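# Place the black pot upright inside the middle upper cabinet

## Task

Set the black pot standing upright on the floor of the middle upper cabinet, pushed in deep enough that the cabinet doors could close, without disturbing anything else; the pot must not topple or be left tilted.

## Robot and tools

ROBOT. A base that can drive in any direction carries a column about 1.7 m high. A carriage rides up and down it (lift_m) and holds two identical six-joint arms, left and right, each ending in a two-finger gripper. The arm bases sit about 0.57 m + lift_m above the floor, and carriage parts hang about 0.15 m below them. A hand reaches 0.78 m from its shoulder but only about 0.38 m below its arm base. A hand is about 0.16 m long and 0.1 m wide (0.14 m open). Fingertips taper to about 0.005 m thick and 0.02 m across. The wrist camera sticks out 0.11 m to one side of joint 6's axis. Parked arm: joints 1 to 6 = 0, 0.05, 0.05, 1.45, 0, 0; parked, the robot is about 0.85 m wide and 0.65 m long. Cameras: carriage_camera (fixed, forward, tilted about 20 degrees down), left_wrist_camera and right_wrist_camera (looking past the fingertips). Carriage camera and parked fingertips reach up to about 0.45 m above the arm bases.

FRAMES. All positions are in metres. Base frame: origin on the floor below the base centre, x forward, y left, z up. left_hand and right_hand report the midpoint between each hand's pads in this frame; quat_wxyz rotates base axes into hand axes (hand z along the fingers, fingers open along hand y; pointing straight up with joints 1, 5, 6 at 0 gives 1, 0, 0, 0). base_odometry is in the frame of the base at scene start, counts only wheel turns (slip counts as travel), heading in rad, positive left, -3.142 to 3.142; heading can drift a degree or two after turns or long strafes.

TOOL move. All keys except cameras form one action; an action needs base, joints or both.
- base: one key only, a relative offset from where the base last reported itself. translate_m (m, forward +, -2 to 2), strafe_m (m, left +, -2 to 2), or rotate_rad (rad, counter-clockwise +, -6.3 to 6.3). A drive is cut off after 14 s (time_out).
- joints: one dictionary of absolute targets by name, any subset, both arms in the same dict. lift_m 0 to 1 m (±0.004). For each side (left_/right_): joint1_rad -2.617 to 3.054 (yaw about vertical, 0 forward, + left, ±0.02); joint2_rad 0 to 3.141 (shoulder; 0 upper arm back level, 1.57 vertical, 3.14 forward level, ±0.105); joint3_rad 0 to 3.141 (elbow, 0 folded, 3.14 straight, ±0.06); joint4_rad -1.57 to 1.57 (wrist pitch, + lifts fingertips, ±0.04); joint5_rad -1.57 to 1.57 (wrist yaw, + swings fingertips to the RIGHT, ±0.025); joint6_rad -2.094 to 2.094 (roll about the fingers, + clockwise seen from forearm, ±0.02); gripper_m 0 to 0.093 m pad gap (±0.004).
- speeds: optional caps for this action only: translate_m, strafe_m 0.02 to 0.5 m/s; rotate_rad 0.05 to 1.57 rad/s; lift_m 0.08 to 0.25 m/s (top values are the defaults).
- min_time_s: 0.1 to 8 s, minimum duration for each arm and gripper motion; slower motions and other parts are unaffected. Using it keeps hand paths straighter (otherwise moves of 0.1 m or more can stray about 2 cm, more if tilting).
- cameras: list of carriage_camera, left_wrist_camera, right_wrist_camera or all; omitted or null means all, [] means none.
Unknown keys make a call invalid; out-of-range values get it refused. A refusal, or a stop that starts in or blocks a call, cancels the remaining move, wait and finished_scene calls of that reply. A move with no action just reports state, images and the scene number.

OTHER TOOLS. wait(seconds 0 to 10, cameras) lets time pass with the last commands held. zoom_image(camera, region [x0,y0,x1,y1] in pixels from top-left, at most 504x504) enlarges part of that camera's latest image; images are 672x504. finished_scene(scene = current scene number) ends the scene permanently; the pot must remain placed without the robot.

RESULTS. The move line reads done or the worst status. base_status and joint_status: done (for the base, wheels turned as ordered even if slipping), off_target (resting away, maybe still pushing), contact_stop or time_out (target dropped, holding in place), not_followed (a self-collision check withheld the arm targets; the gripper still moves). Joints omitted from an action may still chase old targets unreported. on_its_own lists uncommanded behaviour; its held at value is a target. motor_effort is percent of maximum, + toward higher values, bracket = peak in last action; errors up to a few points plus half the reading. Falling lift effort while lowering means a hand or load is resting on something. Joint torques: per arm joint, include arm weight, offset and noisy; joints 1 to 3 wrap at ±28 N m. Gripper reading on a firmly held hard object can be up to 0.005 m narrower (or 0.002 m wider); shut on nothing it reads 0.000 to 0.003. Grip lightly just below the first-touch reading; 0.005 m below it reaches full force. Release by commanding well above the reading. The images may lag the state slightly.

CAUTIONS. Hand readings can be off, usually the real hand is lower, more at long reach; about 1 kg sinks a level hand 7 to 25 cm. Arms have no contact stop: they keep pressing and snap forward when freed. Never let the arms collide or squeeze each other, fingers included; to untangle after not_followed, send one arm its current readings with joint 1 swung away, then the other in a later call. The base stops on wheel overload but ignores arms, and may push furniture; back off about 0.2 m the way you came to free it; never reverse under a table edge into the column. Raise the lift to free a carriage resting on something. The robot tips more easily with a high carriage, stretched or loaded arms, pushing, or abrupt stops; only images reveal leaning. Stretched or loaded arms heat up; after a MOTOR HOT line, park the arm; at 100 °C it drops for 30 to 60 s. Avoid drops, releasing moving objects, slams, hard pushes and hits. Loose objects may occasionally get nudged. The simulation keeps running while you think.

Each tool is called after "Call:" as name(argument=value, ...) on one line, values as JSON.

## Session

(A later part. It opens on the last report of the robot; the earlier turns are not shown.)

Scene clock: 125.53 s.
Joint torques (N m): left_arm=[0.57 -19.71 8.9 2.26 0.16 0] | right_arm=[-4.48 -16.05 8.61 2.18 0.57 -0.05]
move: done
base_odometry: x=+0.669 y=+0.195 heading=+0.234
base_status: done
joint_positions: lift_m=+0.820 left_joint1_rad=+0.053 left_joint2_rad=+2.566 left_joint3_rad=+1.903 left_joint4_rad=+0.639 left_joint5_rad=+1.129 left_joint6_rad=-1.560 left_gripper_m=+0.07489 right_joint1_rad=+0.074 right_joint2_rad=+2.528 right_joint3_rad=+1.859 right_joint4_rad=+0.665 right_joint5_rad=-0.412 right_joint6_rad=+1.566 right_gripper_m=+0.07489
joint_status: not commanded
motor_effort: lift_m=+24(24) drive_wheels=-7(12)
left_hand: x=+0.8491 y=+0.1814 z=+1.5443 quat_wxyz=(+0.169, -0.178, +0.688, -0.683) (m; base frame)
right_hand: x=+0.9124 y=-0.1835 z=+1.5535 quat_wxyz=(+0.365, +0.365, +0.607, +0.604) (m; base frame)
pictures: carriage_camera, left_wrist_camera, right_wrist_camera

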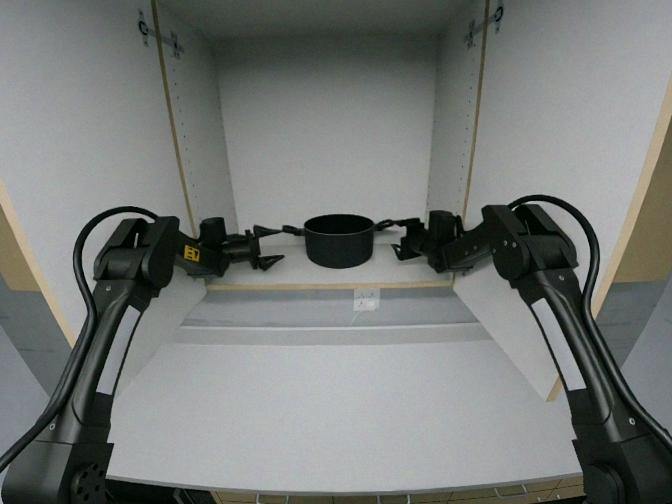

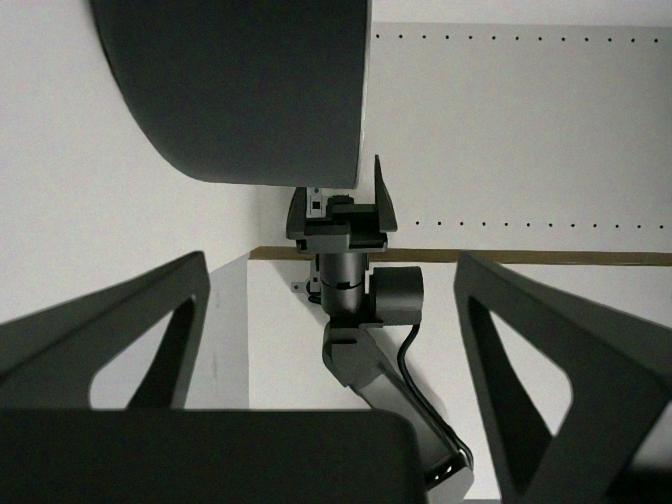

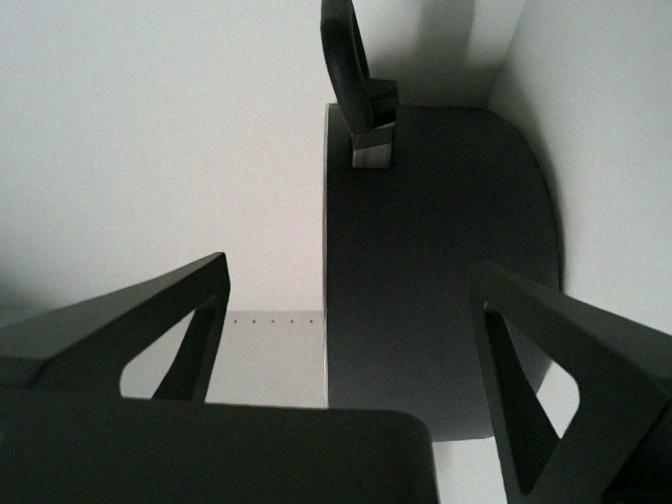

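Call:
move(joints={"right_joint1_rad":0.09}, cameras=[])

Call:
move(base={"translate_m":-0.4}, speeds={"translate_m":0.15})

Scene clock: 129.80 s.
Joint torques (N m): left_arm=[0.51 -19.71 9.01 2.25 0.17 -0.02] | right_arm=[0.31 -16.01 8.59 2.17 0.16 -0.05]
move: done
base_odometry: x=+0.669 y=+0.195 heading=+0.234
base_status: not commanded
joint_positions: lift_m=+0.820 left_joint1_rad=+0.053 left_joint2_rad=+2.566 left_joint3_rad=+1.903 left_joint4_rad=+0.639 left_joint5_rad=+1.129 left_joint6_rad=-1.560 left_gripper_m=+0.07489 right_joint1_rad=+0.085 right_joint2_rad=+2.528 right_joint3_rad=+1.859 right_joint4_rad=+0.665 right_joint5_rad=-0.376 right_joint6_rad=+1.566 right_gripper_m=+0.07489
joint_status: all done
on_its_own: right_joint5_rad moved +0.036 to your old target -0.360
motor_effort: lift_m=+24(24) drive_wheels=+2(9)
left_hand: x=+0.8491 y=+0.1814 z=+1.5443 quat_wxyz=(+0.169, -0.178, +0.688, -0.683) (m; base frame)
right_hand: x=+0.9139 y=-0.1813 z=+1.5535 quat_wxyz=(+0.373, +0.372, +0.603, +0.599) (m; base frame)
pictures: none
No camera images: "cameras" was empty.

Scene clock: 133.50 s.
Joint torques (N m): left_arm=[0.46 -19.67 9.05 2.2 0.16 -0.01] | right_arm=[0.09 -16.03 8.42 2.25 0.12 -0.08]
move: done
base_odometry: x=+0.280 y=+0.102 heading=+0.234
base_status: done
joint_positions: lift_m=+0.820 left_joint1_rad=+0.053 left_joint2_rad=+2.566 left_joint3_rad=+1.903 left_joint4_rad=+0.642 left_joint5_rad=+1.129 left_joint6_rad=-1.560 left_gripper_m=+0.07489 right_joint1_rad=+0.087 right_joint2_rad=+2.529 right_joint3_rad=+1.861 right_joint4_rad=+0.666 right_joint5_rad=-0.374 right_joint6_rad=+1.566 right_gripper_m=+0.07489
joint_status: not commanded
motor_effort: lift_m=+24(24) drive_wheels=-2(9)
left_hand: x=+0.8490 y=+0.1814 z=+1.5446 quat_wxyz=(+0.170, -0.177, +0.688, -0.683) (m; base frame)
right_hand: x=+0.9141 y=-0.1803 z=+1.5541 quat_wxyz=(+0.373, +0.372, +0.602, +0.600) (m; base frame)
pictures: carriage_camera, left_wrist_camera, right_wrist_camera

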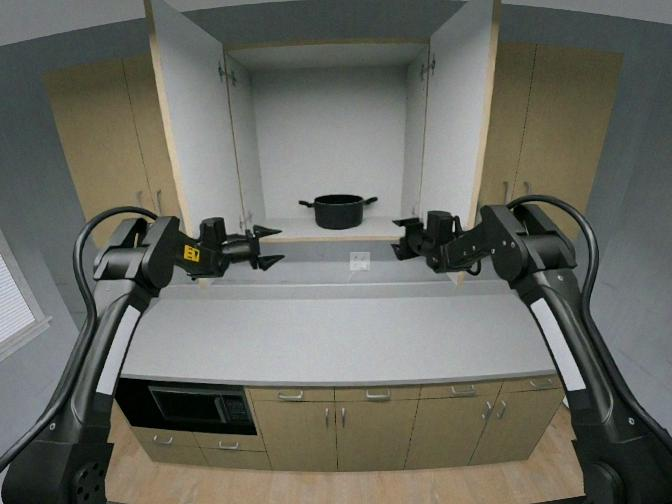

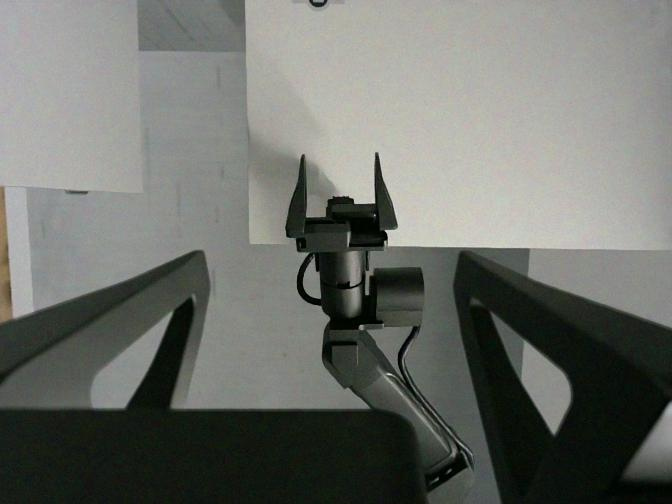

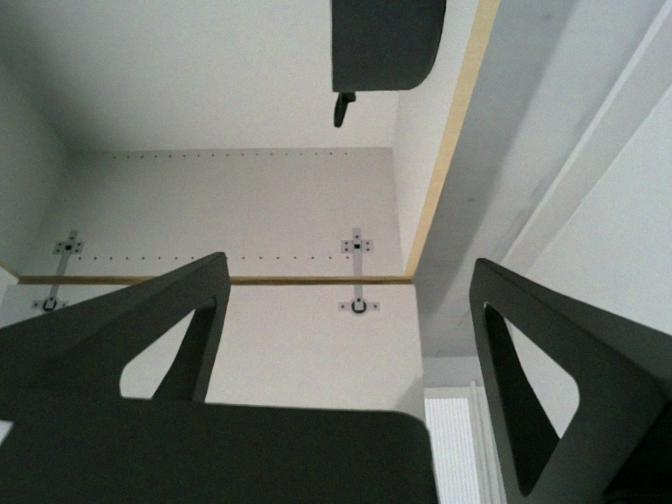

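Pot stands in the cabinet and both hands are clear.

Call:
finished_scene(scene=2)

The scene is finished: the task was done.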